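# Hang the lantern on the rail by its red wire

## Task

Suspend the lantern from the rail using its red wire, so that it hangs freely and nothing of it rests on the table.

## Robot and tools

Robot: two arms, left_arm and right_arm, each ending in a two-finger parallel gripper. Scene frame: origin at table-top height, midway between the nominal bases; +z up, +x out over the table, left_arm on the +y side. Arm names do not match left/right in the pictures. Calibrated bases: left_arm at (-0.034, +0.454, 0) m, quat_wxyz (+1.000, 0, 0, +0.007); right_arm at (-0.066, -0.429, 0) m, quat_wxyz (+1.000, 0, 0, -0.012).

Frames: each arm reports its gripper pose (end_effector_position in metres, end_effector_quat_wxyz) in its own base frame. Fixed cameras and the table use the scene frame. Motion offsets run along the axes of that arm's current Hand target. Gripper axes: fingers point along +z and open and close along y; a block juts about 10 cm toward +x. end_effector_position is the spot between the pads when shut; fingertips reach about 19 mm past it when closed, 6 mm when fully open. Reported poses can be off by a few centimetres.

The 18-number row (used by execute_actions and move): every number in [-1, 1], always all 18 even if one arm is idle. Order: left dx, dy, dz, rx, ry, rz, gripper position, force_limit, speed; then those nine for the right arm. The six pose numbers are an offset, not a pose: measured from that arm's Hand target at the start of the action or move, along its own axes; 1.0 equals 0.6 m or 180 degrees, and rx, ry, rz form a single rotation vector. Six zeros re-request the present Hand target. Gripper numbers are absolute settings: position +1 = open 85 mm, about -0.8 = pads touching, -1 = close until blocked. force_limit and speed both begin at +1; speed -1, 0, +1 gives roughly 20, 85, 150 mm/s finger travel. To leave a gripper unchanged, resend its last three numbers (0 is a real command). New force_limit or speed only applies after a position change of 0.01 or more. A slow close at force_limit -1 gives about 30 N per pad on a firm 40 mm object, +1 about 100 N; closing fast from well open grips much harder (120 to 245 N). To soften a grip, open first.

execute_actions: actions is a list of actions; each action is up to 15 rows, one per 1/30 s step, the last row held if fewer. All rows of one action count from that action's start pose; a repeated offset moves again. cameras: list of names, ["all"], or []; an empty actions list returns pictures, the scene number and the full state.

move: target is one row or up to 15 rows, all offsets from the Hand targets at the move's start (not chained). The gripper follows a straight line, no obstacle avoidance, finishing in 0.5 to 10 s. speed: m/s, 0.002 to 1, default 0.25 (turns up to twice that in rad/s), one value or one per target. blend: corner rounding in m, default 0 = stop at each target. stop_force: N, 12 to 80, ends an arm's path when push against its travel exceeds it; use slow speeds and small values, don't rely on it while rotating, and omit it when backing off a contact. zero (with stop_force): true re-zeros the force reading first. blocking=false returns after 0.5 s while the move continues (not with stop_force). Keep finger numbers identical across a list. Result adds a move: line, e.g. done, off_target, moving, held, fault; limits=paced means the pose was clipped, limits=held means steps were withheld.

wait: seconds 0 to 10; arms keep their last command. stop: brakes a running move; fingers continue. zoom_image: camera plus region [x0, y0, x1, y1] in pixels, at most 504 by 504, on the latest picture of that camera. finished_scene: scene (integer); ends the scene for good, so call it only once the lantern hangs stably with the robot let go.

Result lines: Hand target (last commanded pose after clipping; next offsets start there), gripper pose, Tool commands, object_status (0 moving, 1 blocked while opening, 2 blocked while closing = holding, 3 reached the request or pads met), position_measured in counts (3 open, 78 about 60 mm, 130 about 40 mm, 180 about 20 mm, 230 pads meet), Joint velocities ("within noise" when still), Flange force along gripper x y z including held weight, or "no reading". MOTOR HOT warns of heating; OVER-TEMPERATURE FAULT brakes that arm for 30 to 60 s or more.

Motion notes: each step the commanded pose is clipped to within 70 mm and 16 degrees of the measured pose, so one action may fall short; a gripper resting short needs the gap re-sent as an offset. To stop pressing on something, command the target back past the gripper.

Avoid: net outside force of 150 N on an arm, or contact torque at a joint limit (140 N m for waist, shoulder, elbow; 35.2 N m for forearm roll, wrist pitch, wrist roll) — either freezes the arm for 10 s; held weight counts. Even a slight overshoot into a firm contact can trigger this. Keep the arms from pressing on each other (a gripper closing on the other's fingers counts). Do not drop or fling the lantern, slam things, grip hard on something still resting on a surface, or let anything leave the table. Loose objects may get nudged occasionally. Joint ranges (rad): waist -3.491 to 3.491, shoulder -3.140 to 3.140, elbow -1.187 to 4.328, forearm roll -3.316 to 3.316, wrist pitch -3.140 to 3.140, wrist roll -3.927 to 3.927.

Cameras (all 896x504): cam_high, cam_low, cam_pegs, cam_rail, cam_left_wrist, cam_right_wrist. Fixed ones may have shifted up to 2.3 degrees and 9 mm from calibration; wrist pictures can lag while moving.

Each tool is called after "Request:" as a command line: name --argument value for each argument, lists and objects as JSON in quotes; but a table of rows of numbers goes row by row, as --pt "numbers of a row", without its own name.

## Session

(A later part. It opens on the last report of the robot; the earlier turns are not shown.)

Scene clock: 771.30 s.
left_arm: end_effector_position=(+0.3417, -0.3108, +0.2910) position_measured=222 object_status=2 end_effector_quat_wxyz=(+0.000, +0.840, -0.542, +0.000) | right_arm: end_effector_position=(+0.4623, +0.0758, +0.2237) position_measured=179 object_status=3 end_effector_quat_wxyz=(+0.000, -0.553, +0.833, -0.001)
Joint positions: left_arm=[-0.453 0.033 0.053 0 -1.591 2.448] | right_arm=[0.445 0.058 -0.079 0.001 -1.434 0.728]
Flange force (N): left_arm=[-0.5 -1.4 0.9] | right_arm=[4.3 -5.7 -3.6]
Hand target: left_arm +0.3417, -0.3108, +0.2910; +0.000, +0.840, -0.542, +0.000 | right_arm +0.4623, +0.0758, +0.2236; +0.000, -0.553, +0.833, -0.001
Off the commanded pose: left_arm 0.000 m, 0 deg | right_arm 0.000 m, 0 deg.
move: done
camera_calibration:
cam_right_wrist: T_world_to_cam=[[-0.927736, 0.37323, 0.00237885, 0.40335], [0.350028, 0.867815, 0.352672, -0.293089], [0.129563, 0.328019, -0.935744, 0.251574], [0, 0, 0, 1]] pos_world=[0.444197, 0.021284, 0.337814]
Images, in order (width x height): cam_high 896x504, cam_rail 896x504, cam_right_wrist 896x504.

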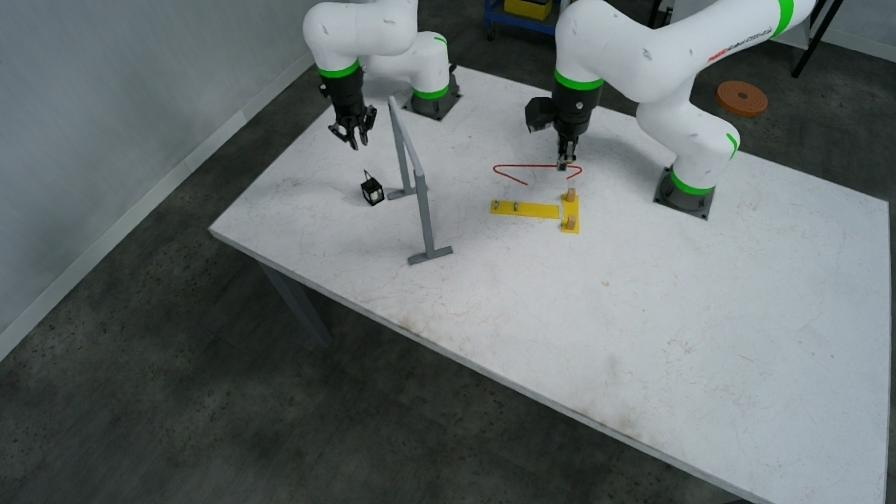

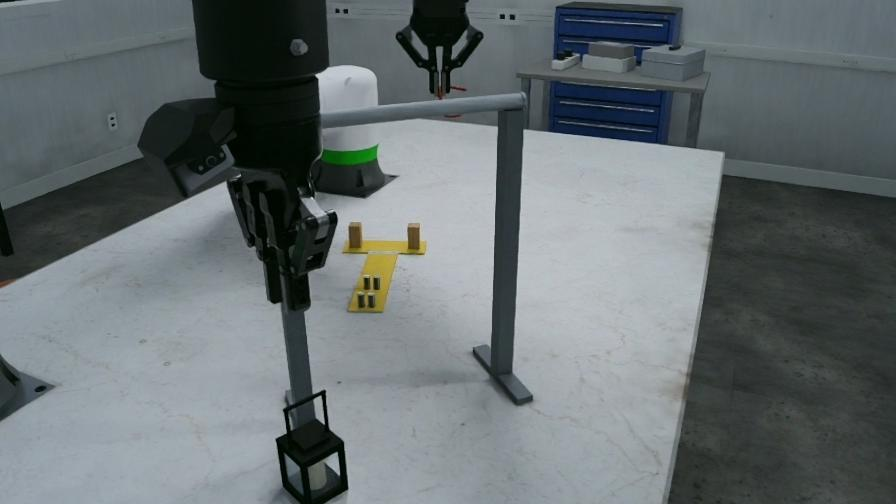

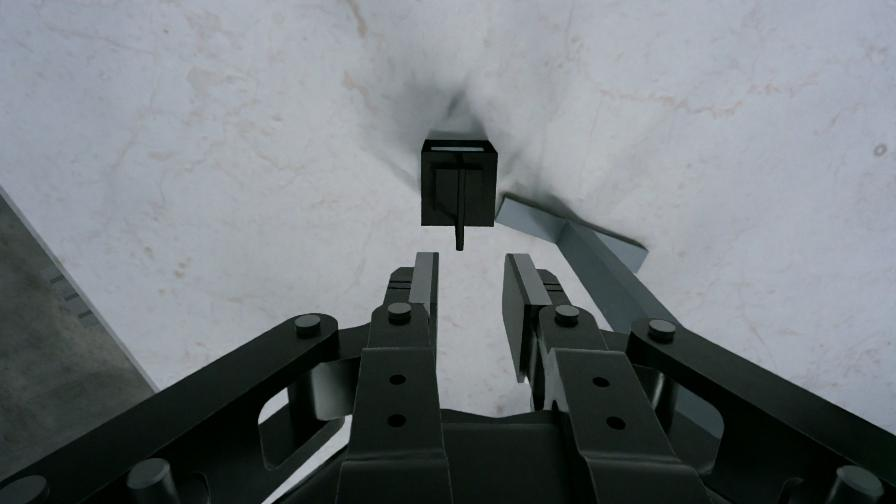

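Request:
move --pt "0 0 0 0 0 0 -1 -0.3 -1 0 0 -0.327 0 0 0 -0.2 0 -0.8" --pt "0 0 0 0 0 0 -1 -0.3 -1 -0.2083 0.4708 -0.327 0.466 -0.213 -0.213 -0.2 0 -0.8" --pt "0 0 0 0 0 0 -1 -0.3 -1 -0.4925 0.526 -0.0943 0.466 -0.213 -0.213 -0.2 0 -0.8" --speed '[0.25,0.25,0.25]' --blend '[0.05,0.05,0]' --cameras '["cam_right_wrist","cam_left_wrist"]'

Scene clock: 789.90 s.
left_arm: end_effector_position=(+0.3417, -0.3108, +0.2910) position_measured=222 object_status=2 end_effector_quat_wxyz=(+0.000, +0.840, -0.542, +0.000) | right_arm: end_effector_position=(+0.2857, +0.4705, +0.2797) position_measured=154 object_status=3 end_effector_quat_wxyz=(+0.600, -0.601, +0.373, -0.373)
Joint positions: left_arm=[-0.453 0.033 0.053 0 -1.591 2.448] | right_arm=[1.319 0.03 -1.001 2.207 -1.228 -1.144]
Flange force (N): left_arm=[-0.5 -1.7 0.8] | right_arm=[9.7 -3.1 7.7]
Hand target: left_arm +0.3417, -0.3108, +0.2910; +0.000, +0.840, -0.542, +0.000 | right_arm +0.2857, +0.4705, +0.2796; +0.600, -0.601, +0.373, -0.373
Off the commanded pose: left_arm 0.000 m, 0 deg | right_arm 0.000 m, 0 deg.
move: done
camera_calibration:
cam_left_wrist: T_world_to_cam=[[-0.905028, -0.425108, 0.01444, 0.17876], [-0.398038, 0.85839, 0.323624, 0.33079], [-0.14997, 0.287141, -0.946076, 0.54772], [0, 0, 0, 1]] pos_world=[0.375591, -0.365228, 0.408551]
cam_right_wrist: T_world_to_cam=[[0.00298781, -0.0162196, -0.999864, 0.289631], [-0.731122, 0.682118, -0.0132499, -0.0949649], [0.68224, 0.731062, -0.00982043, -0.40923], [0, 0, 0, 1]] pos_world=[0.208897, 0.368647, 0.284315]
Images, in order (width x height): cam_left_wrist 896x504, cam_right_wrist 896x504.

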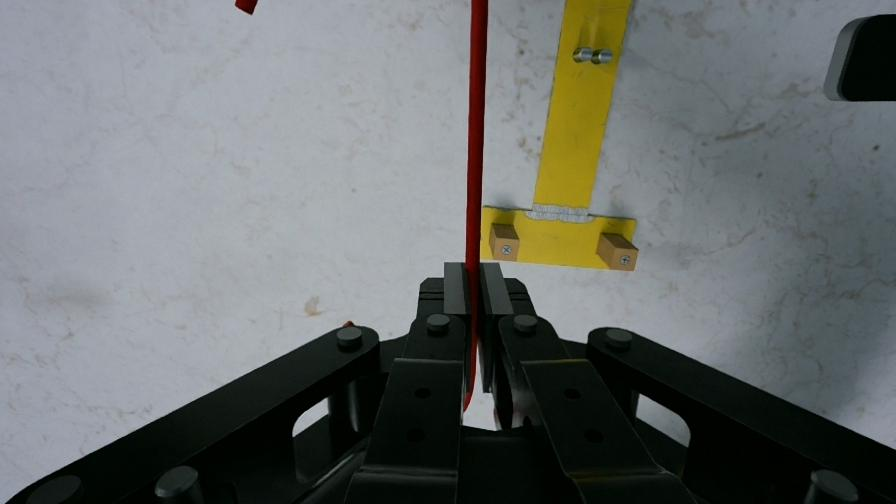

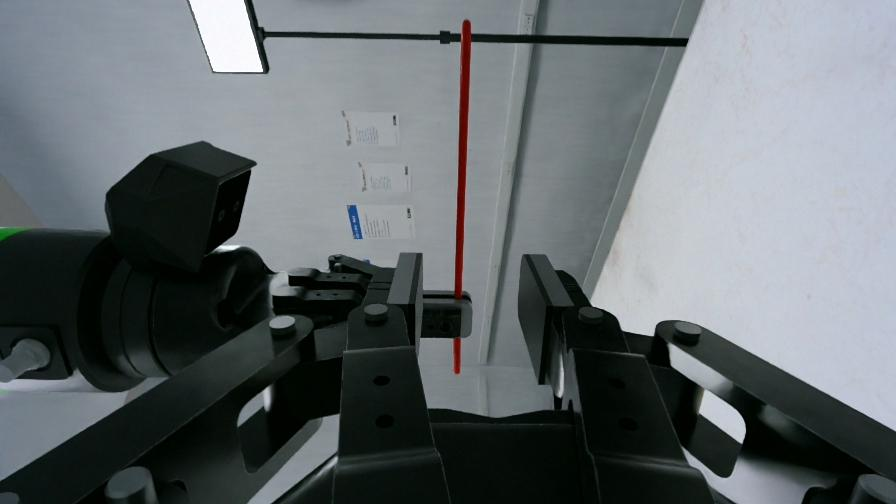

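Request:
move --pt "0 0 0 0 0 0 -1 -0.3 -1 0 0 0.1991 0 0 0 -0.2 0 -0.8" --pt "0 0 0 0 0 0 -1 -0.3 -1 0 0 0.1991 0 0 0 -1 0.4 -1" --speed 0.08 --cameras '["cam_right_wrist","cam_left_wrist"]'

Scene clock: 797.90 s.
left_arm: end_effector_position=(+0.3417, -0.3108, +0.2910) position_measured=222 object_status=2 end_effector_quat_wxyz=(+0.000, +0.840, -0.542, +0.000) | right_arm: end_effector_position=(+0.3928, +0.5235, +0.2796) position_measured=225 object_status=0 end_effector_quat_wxyz=(+0.600, -0.601, +0.373, -0.373)
Joint positions: left_arm=[-0.453 0.033 0.053 0 -1.591 2.448] | right_arm=[1.027 0.19 -0.775 2.481 -1.069 -1.213]
Flange force (N): left_arm=[-0.9 -1.4 2.4] | right_arm=[8.3 -3.1 4.9]
Hand target: left_arm +0.3417, -0.3108, +0.2910; +0.000, +0.840, -0.542, +0.000 | right_arm +0.3928, +0.5235, +0.2796; +0.600, -0.601, +0.373, -0.373
Off the commanded pose: left_arm 0.000 m, 0 deg | right_arm 0.000 m, 0 deg.
move: done
camera_calibration:
cam_left_wrist: T_world_to_cam=[[-0.905028, -0.425108, 0.01444, 0.17876], [-0.398038, 0.85839, 0.323624, 0.33079], [-0.14997, 0.287141, -0.946076, 0.54772], [0, 0, 0, 1]] pos_world=[0.375591, -0.365228, 0.408551]
cam_right_wrist: T_world_to_cam=[[0.00306105, -0.0162876, -0.999863, 0.290074], [-0.731122, 0.682116, -0.0133499, -0.0527907], [0.68224, 0.731062, -0.00982022, -0.520904], [0, 0, 0, 1]] pos_world=[0.315897, 0.421547, 0.284214]
Images, in order (width x height): cam_left_wrist 896x504, cam_right_wrist 896x504.

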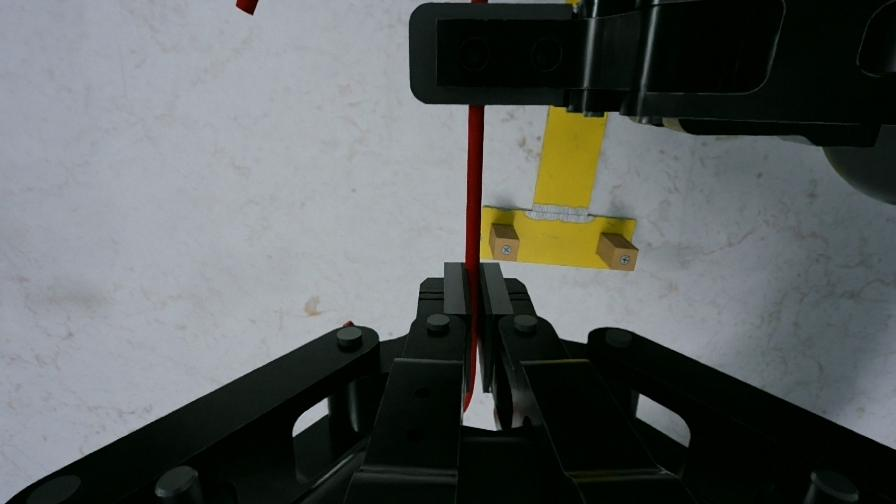

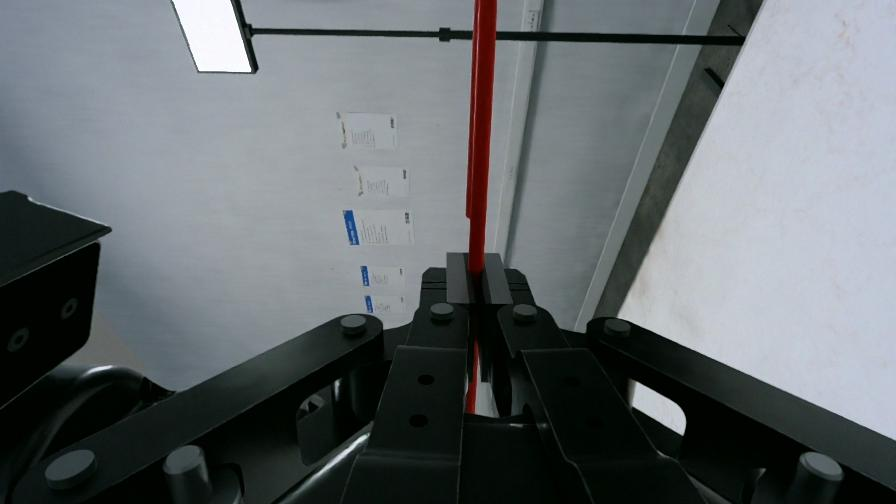

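Request:
move --pt "0 0 0 0 0 0 -0.4 -0.3 -0.8 0 0 0 0 0 0 -1 0.4 -1" --pt "0 0 -0.25 0 0 0 -0.4 -0.3 -0.8 0 0 0 0 0 0 -1 0.4 -1" --speed '[0.05,0.1]' --cameras '["cam_left_wrist","cam_pegs"]'

Request:
zoom_image --camera "cam_left_wrist" --region '[300, 0, 560, 320]'

Scene clock: 803.63 s.
left_arm: end_effector_position=(+0.3417, -0.3108, +0.4410) position_measured=179 object_status=3 end_effector_quat_wxyz=(+0.000, +0.840, -0.542, +0.000) | right_arm: end_effector_position=(+0.3928, +0.5235, +0.2796) position_measured=225 object_status=2 end_effector_quat_wxyz=(+0.600, -0.601, +0.373, -0.373)
Joint positions: left_arm=[-0.453 0.109 0.493 0 -1.955 2.448] | right_arm=[1.027 0.19 -0.775 2.481 -1.069 -1.213]
Flange force (N): left_arm=[-0.7 -0.9 0.6] | right_arm=[7.8 -1.9 4.2]
Hand target: left_arm +0.3417, -0.3108, +0.4410; +0.000, +0.840, -0.542, +0.000 | right_arm +0.3928, +0.5235, +0.2796; +0.600, -0.601, +0.373, -0.373
Off the commanded pose: left_arm 0.000 m, 0 deg | right_arm 0.000 m, 0 deg.
move: done
camera_calibration:
cam_left_wrist: T_world_to_cam=[[-0.905021, -0.42512, 0.01448, 0.176655], [-0.39805, 0.858415, 0.323544, 0.282345], [-0.149975, 0.28705, -0.946102, 0.689629], [0, 0, 0, 1]] pos_world=[0.375691, -0.365227, 0.558551]
Images, in order (width x height): cam_pegs 896x504, cam_left_wrist 896x504.

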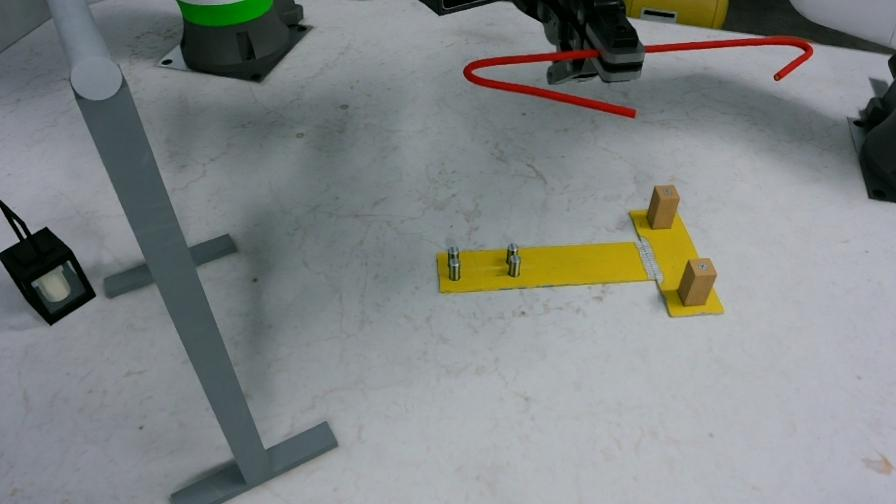

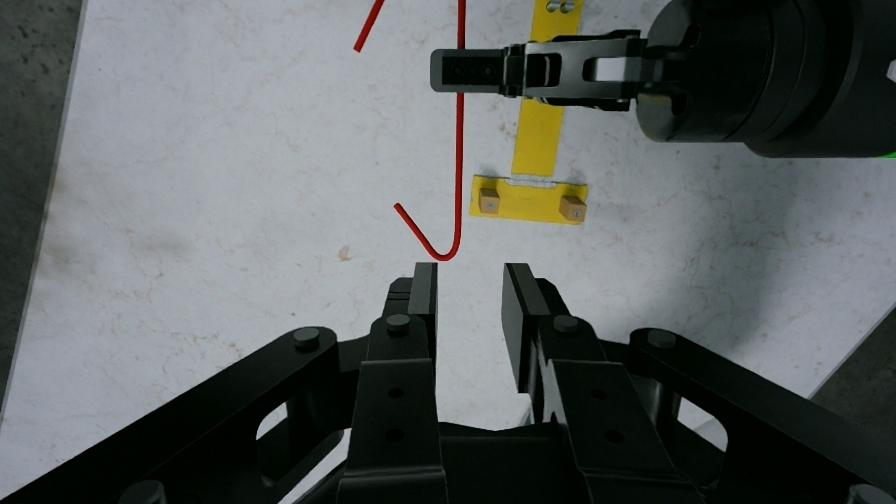

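Scaled by 1.575.

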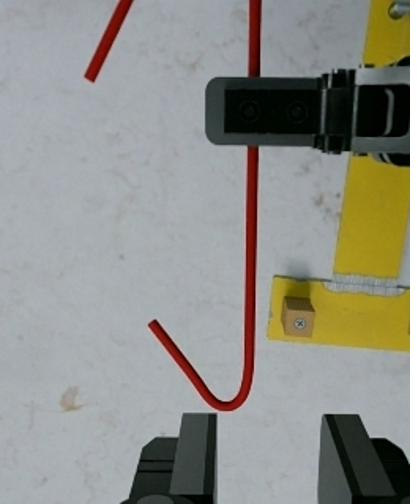

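Request:
move --pt "-0.3488 -0.0812 0 0 0 0 -0.4 -0.3 -0.8 0 0 0 0 0 0 -1 0.4 -1" --pt "-0.3488 -0.0812 0 0 0 0 -0.4 -0.3 -0.8 0.0855 -0.3673 -0.1035 -0.2445 -0.0506 -0.4371 -1 0.4 -1" --pt "-0.3488 -0.0812 0 0 0 0 -0.4 -0.3 -0.8 0.4138 -0.3673 -0.192 -0.2445 -0.0506 -0.4371 -1 0.4 -1" --speed '[0.2,0.25,0.25]' --blend '[0.03,0.05,0]' --cameras '["cam_right_wrist","cam_rail","cam_high","cam_left_wrist"]'

Scene clock: 861.33 s.
left_arm: end_effector_position=(+0.3000, -0.1001, +0.4411) position_measured=179 object_status=3 end_effector_quat_wxyz=(+0.000, +0.840, -0.542, +0.000) | right_arm: end_effector_position=(+0.3996, +0.2501, +0.5002) position_measured=225 object_status=2 end_effector_quat_wxyz=(-0.011, +0.887, +0.023, +0.461)
Joint positions: left_arm=[0.101 -0.26 0.152 0 -1.984 1.893] | right_arm=[1.309 -0.401 -0.371 0.93 -1.335 1.78]
Flange force (N): left_arm=[-2.8 0.0 0.6] | right_arm=[7.1 3.6 4.3]
Hand target: left_arm +0.3000, -0.1001, +0.4411; +0.000, +0.840, -0.542, +0.000 | right_arm +0.3996, +0.2501, +0.5002; -0.011, +0.887, +0.023, +0.461
Off the commanded pose: left_arm 0.000 m, 0 deg | right_arm 0.000 m, 0 deg.
move: done
camera_calibration:
cam_left_wrist: T_world_to_cam=[[-0.905028, -0.425108, 0.01444, 0.228513], [-0.398038, 0.85839, 0.323624, 0.084793], [-0.14997, 0.287141, -0.946076, 0.622986], [0, 0, 0, 1]] pos_world=[0.333991, -0.154528, 0.558651]
cam_right_wrist: T_world_to_cam=[[0.0561067, -0.998296, 0.016055, 0.222478], [-0.824411, -0.0553927, -0.563275, 0.638461], [0.563204, 0.0183675, -0.826113, 0.310536], [0, 0, 0, 1]] pos_world=[0.338977, 0.251761, 0.612595]
Images, in order (width x height): cam_high 896x504, cam_rail 896x504, cam_left_wrist 896x504, cam_right_wrist 896x504.

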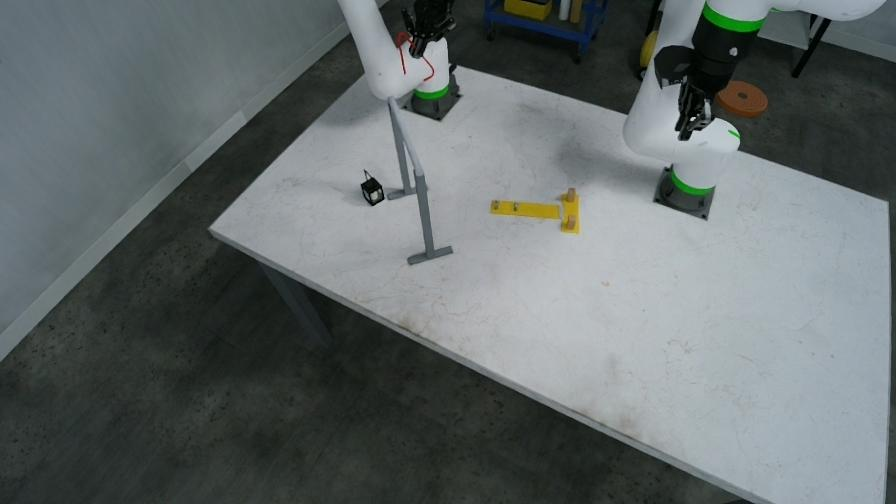

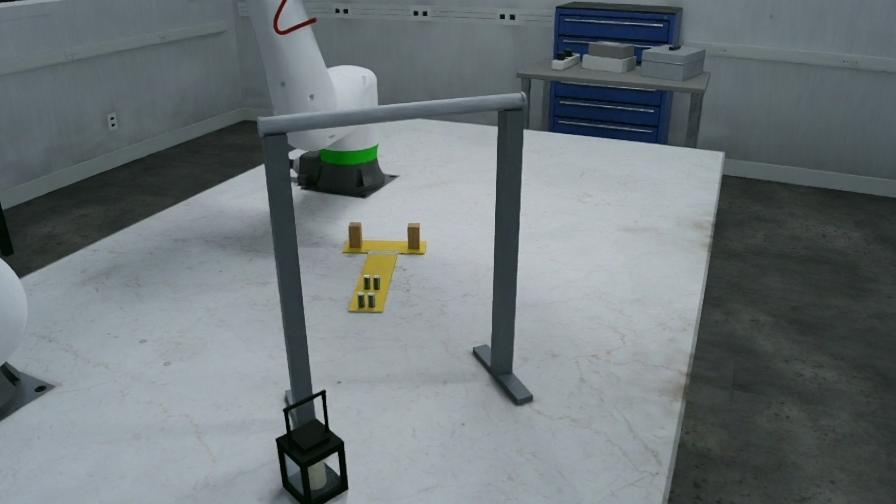

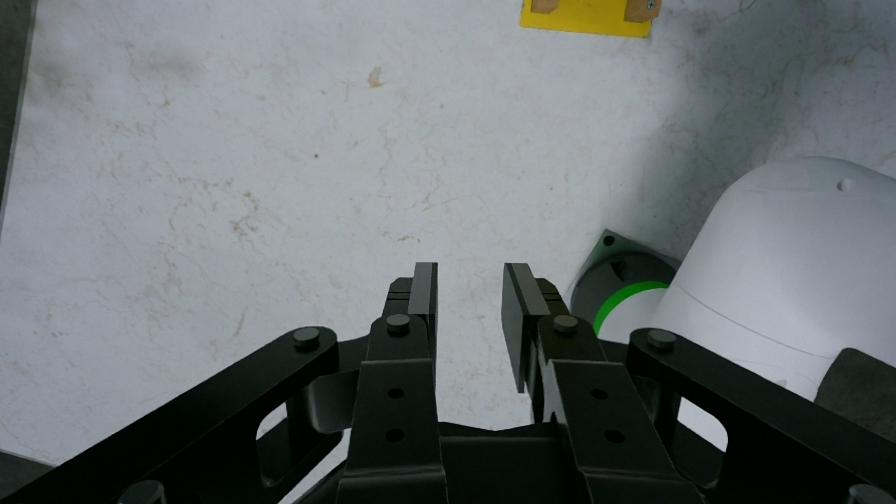

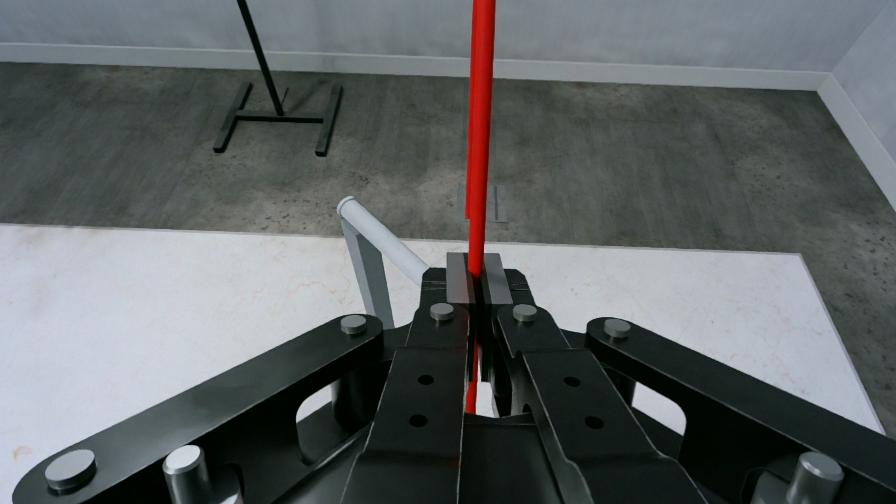

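Request:
move --pt "0 0 0 0 0 0 -0.4 -0.3 -0.8 0.0292 0.2889 0.0415 0 0 0 -1 0.4 -1" --pt "0 0 0 0 0 0 -0.4 -0.3 -0.8 -0.2438 0.2889 0.2328 0 0 0 -1 0.4 -1" --speed '[0.2,0.15]' --blend '[0.03,0]' --cameras '["cam_right_wrist","cam_rail","cam_high"]'

Scene clock: 866.97 s.
left_arm: end_effector_position=(+0.3000, -0.1001, +0.4411) position_measured=179 object_status=3 end_effector_quat_wxyz=(+0.000, +0.840, -0.542, +0.000) | right_arm: end_effector_position=(+0.4387, +0.0782, +0.3005) position_measured=225 object_status=2 end_effector_quat_wxyz=(-0.011, +0.887, +0.023, +0.461)
Joint positions: left_arm=[0.101 -0.26 0.152 0 -1.984 1.893] | right_arm=[0.742 -0.696 -0.982 0.951 -0.697 1.878]
Flange force (N): left_arm=[-2.0 -0.5 -0.1] | right_arm=[5.6 8.5 6.7]
Hand target: left_arm +0.3000, -0.1001, +0.4411; +0.000, +0.840, -0.542, +0.000 | right_arm +0.4387, +0.0782, +0.3004; -0.011, +0.887, +0.023, +0.461
Off the commanded pose: left_arm 0.000 m, 0 deg | right_arm 0.000 m, 0 deg.
move: done
camera_calibration:
cam_right_wrist: T_world_to_cam=[[0.0560275, -0.998301, 0.0160012, 0.051936], [-0.824416, -0.0552971, -0.563277, 0.548682], [0.563204, 0.0183673, -0.826113, 0.126697], [0, 0, 0, 1]] pos_world=[0.378076, 0.0798612, 0.412895]
Images, in order (width x height): cam_high 896x504, cam_rail 896x504, cam_right_wrist 896x504.

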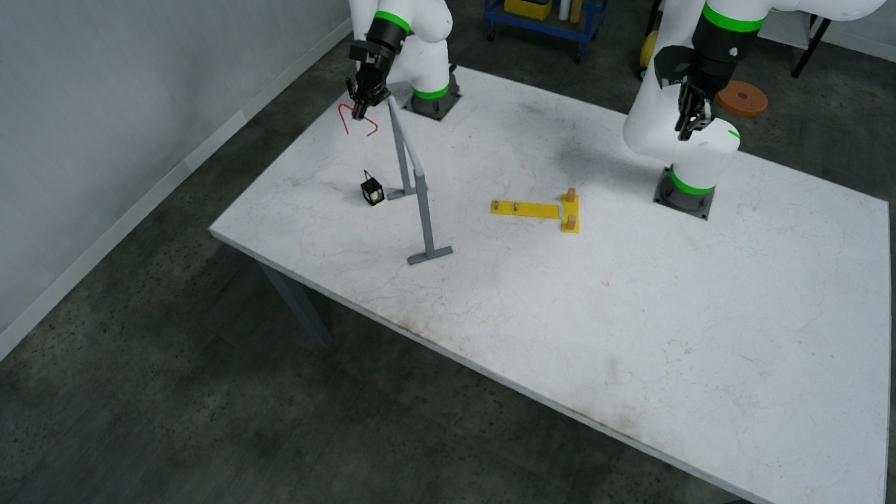

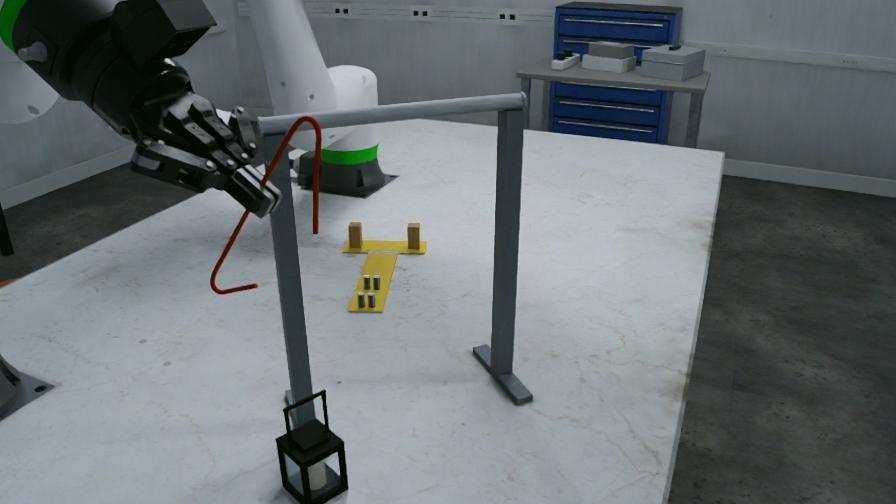

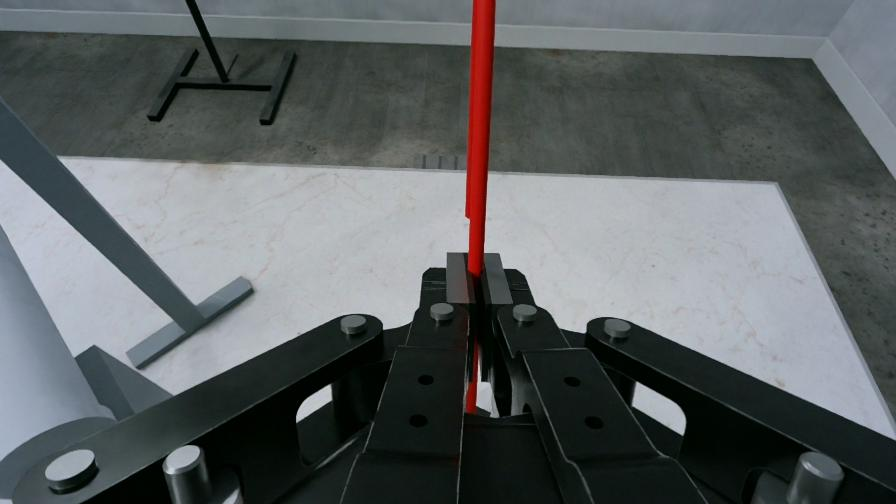

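Request:
move --target '[0,0,0,0,0,0,-0.4,-0.3,-0.8,-0.1572,0.0083,0.1097,0,0,0,-1,0.4,-1]' --speed 0.06 --cameras '["cam_right_wrist","cam_rail","cam_high","cam_low"]'

Request:
zoom_image --camera "cam_rail" --region '[180, 300, 400, 504]'

Request:
zoom_image --camera "cam_high" --region '[320, 80, 450, 220]'

Request:
zoom_image --camera "cam_low" --region '[380, 150, 480, 280]'

Scene clock: 876.70 s.
left_arm: end_effector_position=(+0.3000, -0.1001, +0.4411) position_measured=179 object_status=3 end_effector_quat_wxyz=(+0.000, +0.840, -0.542, +0.000) | right_arm: end_effector_position=(+0.4394, +0.0733, +0.1863) position_measured=225 object_status=2 end_effector_quat_wxyz=(-0.007, +0.901, +0.021, +0.434)
Joint positions: left_arm=[0.101 -0.26 0.152 0 -1.984 1.893] | right_arm=[0.483 -0.564 -1.19 1.302 -0.355 1.576]
Flange force (N): left_arm=[-2.1 -0.8 0.3] | right_arm=no reading
Hand target: left_arm +0.3000, -0.1001, +0.4411; +0.000, +0.840, -0.542, +0.000 | right_arm +0.4387, +0.0731, +0.1854; -0.011, +0.887, +0.023, +0.461
Off the commanded pose: left_arm 0.000 m, 0 deg | right_arm 0.001 m, 4 deg.
joint sent to its limit (right arm) — joint 3 (elbow), lower limit, where the elbow is as bent as it goes. The joint targets are off in orientation, not in position.
move: off_target (right_arm)
camera_calibration:
cam_right_wrist: T_world_to_cam=[[0.0509347, -0.998497, 0.02022, 0.0502675], [-0.858033, -0.054112, -0.510736, 0.489557], [0.511063, 0.00866476, -0.8595, 0.0618655], [0, 0, 0, 1]] pos_world=[0.385878, 0.0761468, 0.302191]
Images, in order (width x height): cam_high 896x504, cam_low 896x504, cam_rail 896x504, cam_right_wrist 896x504.

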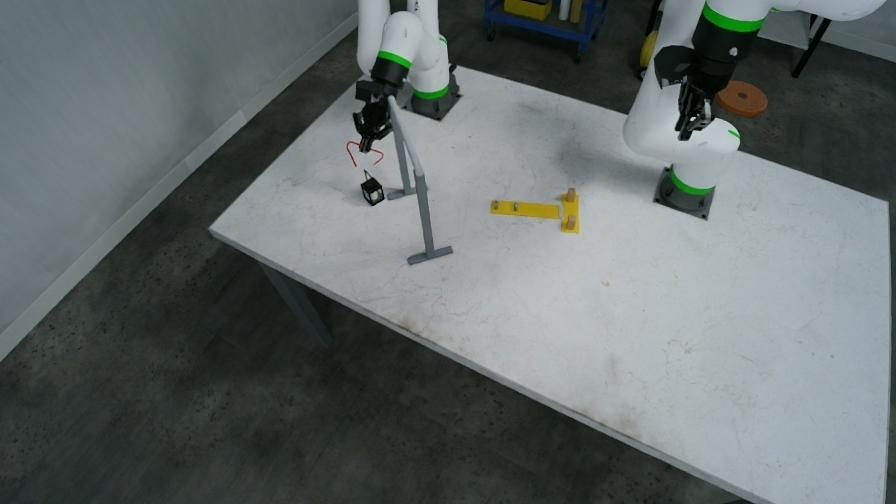

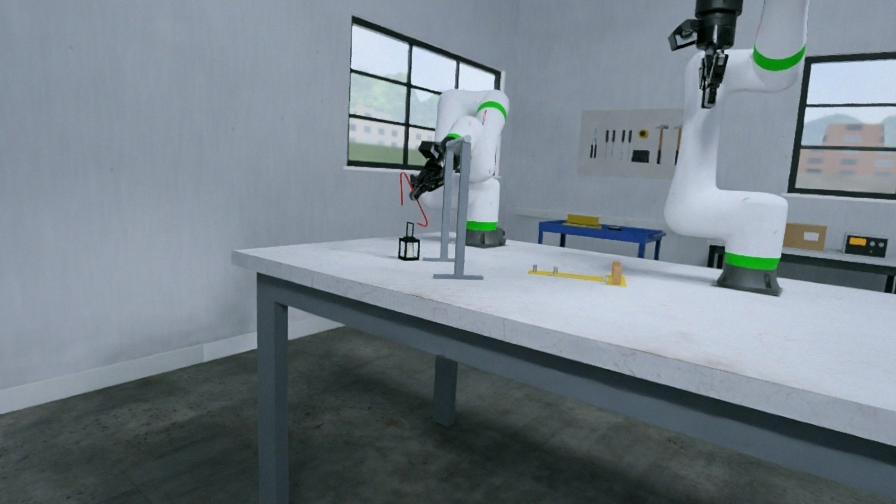

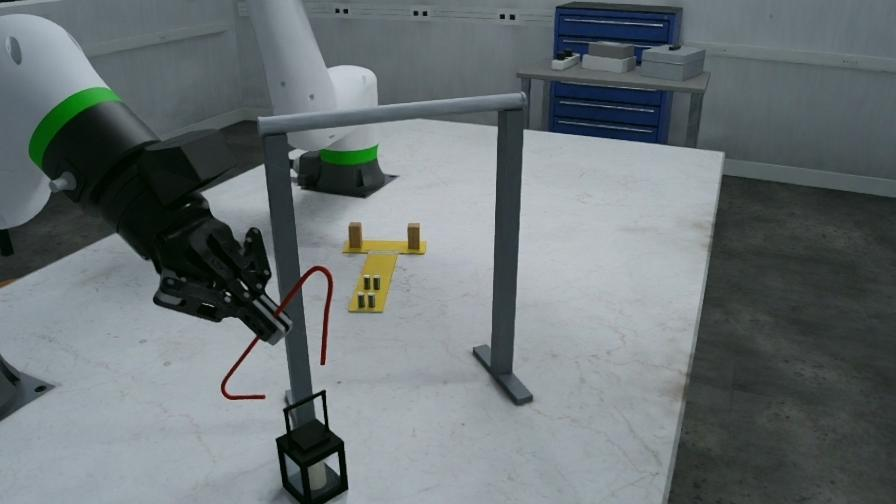

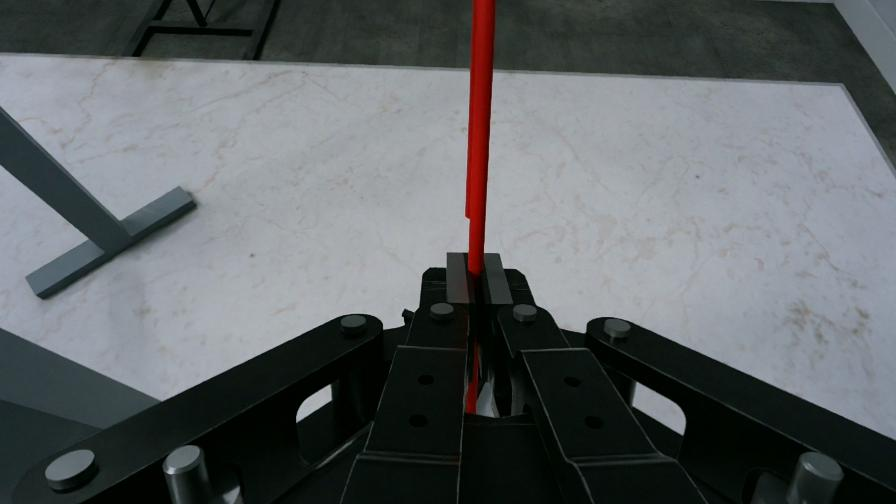

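Scaled by 2.291.

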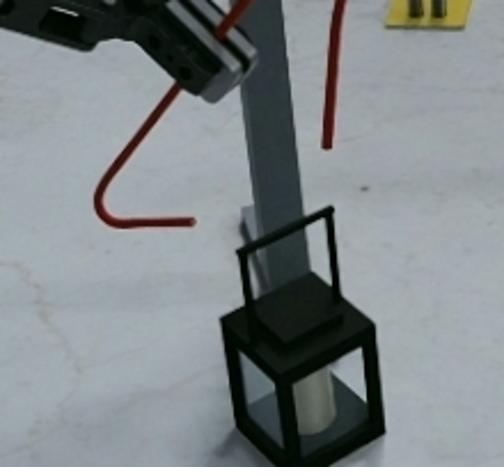

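Scaled by 3.600.

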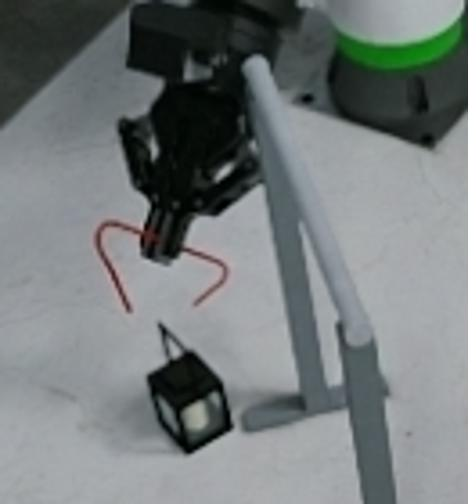

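Scaled by 3.877.

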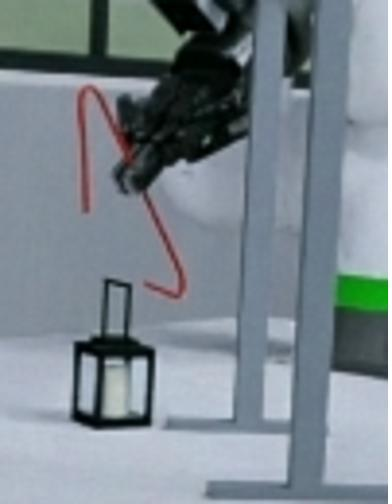

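Request:
move --target '[0,0,0,0,0,0,-0.4,-0.3,-0.8,0.0042,0,0.0277,0,0.0167,0,-1,0.4,-1]' --speed 0.04 --cameras '["cam_right_wrist","cam_rail","cam_high","cam_low"]'

Request:
zoom_image --camera "cam_rail" --region '[180, 300, 400, 504]'

Request:
zoom_image --camera "cam_high" --region '[320, 110, 440, 220]'

Request:
zoom_image --camera "cam_low" --region '[380, 170, 460, 270]'

Scene clock: 887.30 s.
left_arm: end_effector_position=(+0.3000, -0.1001, +0.4411) position_measured=179 object_status=3 end_effector_quat_wxyz=(+0.000, +0.840, -0.542, +0.000) | right_arm: end_effector_position=(+0.4547, +0.0742, +0.1787) position_measured=225 object_status=2 end_effector_quat_wxyz=(+0.001, +0.897, +0.017, +0.442)
Joint positions: left_arm=[0.101 -0.26 0.152 0 -1.984 1.893] | right_arm=[0.223 -0.496 -1.19 1.744 -0.165 1.29]
Flange force (N): left_arm=[-2.3 -0.7 0.4] | right_arm=no reading
Hand target: left_arm +0.3000, -0.1001, +0.4411; +0.000, +0.840, -0.542, +0.000 | right_arm +0.4538, +0.0738, +0.1780; -0.012, +0.874, +0.022, +0.484
Off the commanded pose: left_arm 0.000 m, 0 deg | right_arm 0.001 m, 6 deg.
joint sent to its limit (right arm) — joint 3 (elbow), lower limit, where the elbow is as bent as it goes. The joint targets are off in orientation, not in position.
move: off_target (right_arm)
camera_calibration:
cam_right_wrist: T_world_to_cam=[[0.036599, -0.998849, 0.0310049, 0.0551424], [-0.848846, -0.0474458, -0.526507, 0.496945], [0.527372, -0.00704881, -0.849605, 0.0395217], [0, 0, 0, 1]] pos_world=[0.398969, 0.0789355, 0.293513]
Images, in order (width x height): cam_high 896x504, cam_low 896x504, cam_rail 896x504, cam_right_wrist 896x504.

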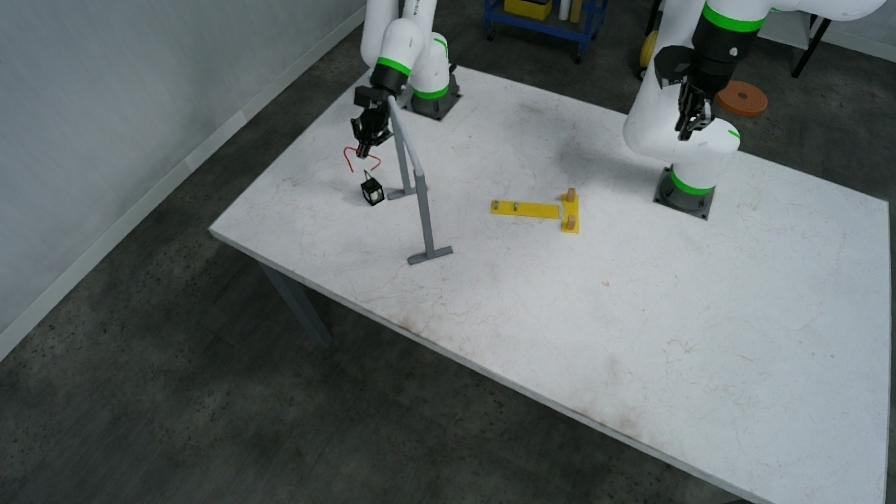

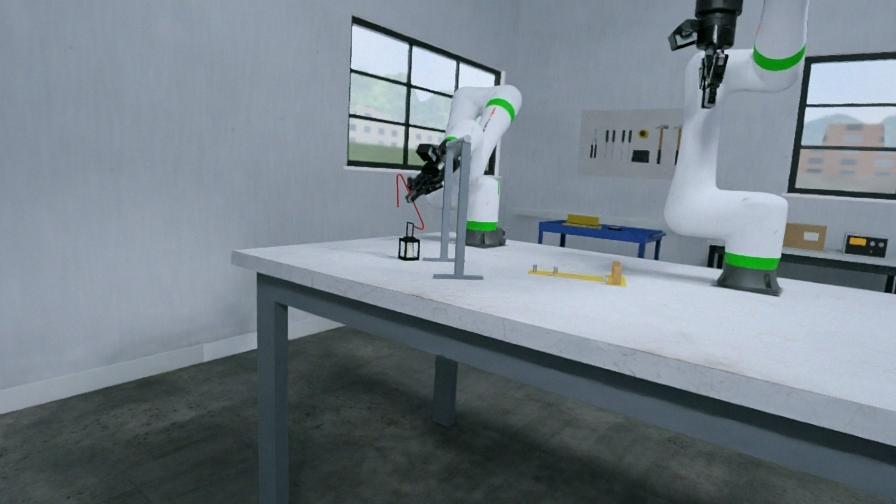

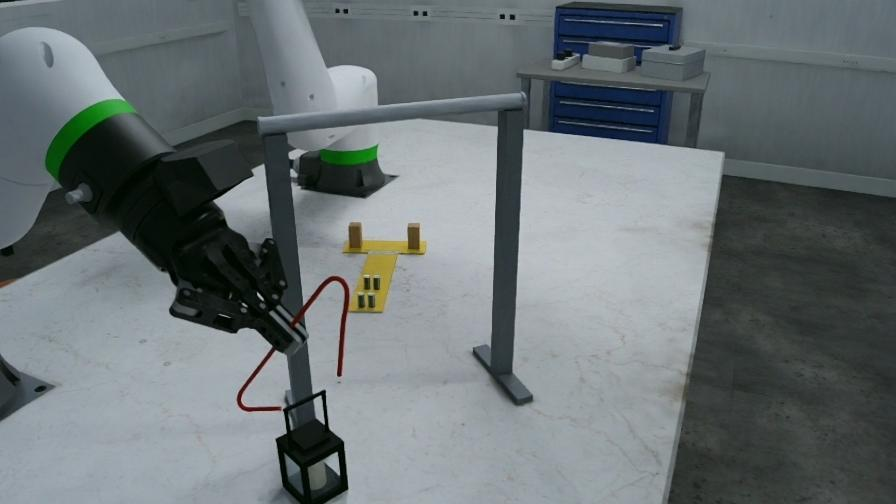

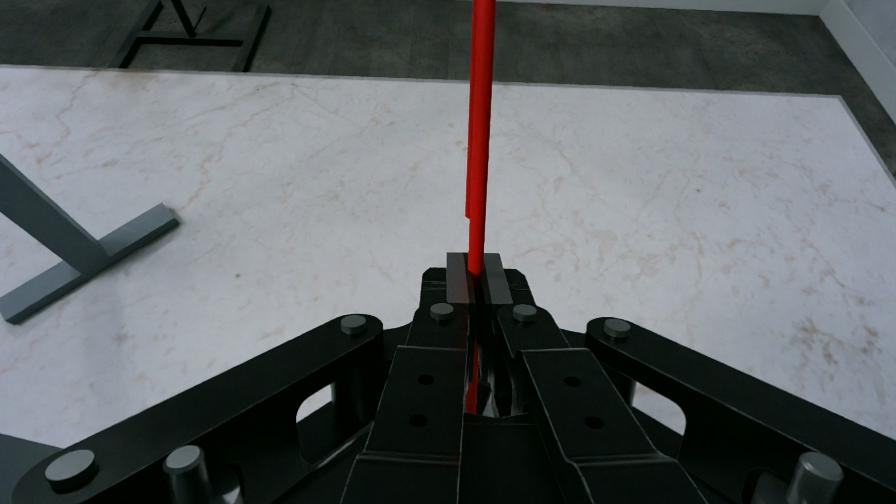

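Scaled by 2.291.

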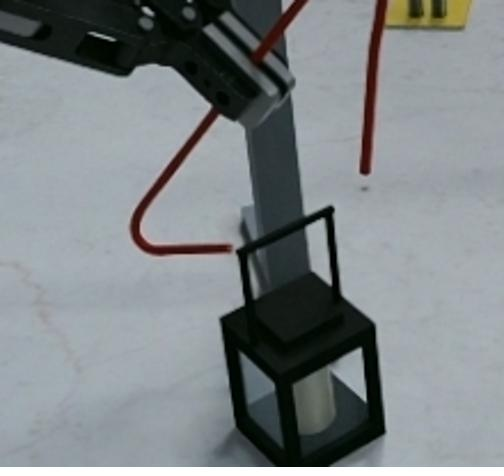

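Scaled by 4.200.

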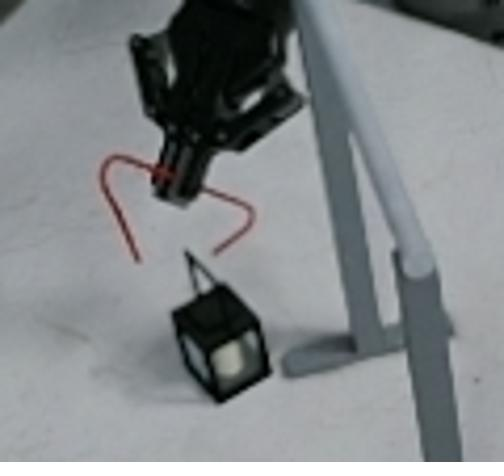

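Scaled by 5.040.

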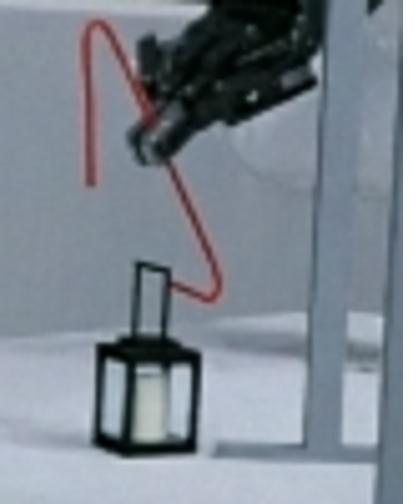

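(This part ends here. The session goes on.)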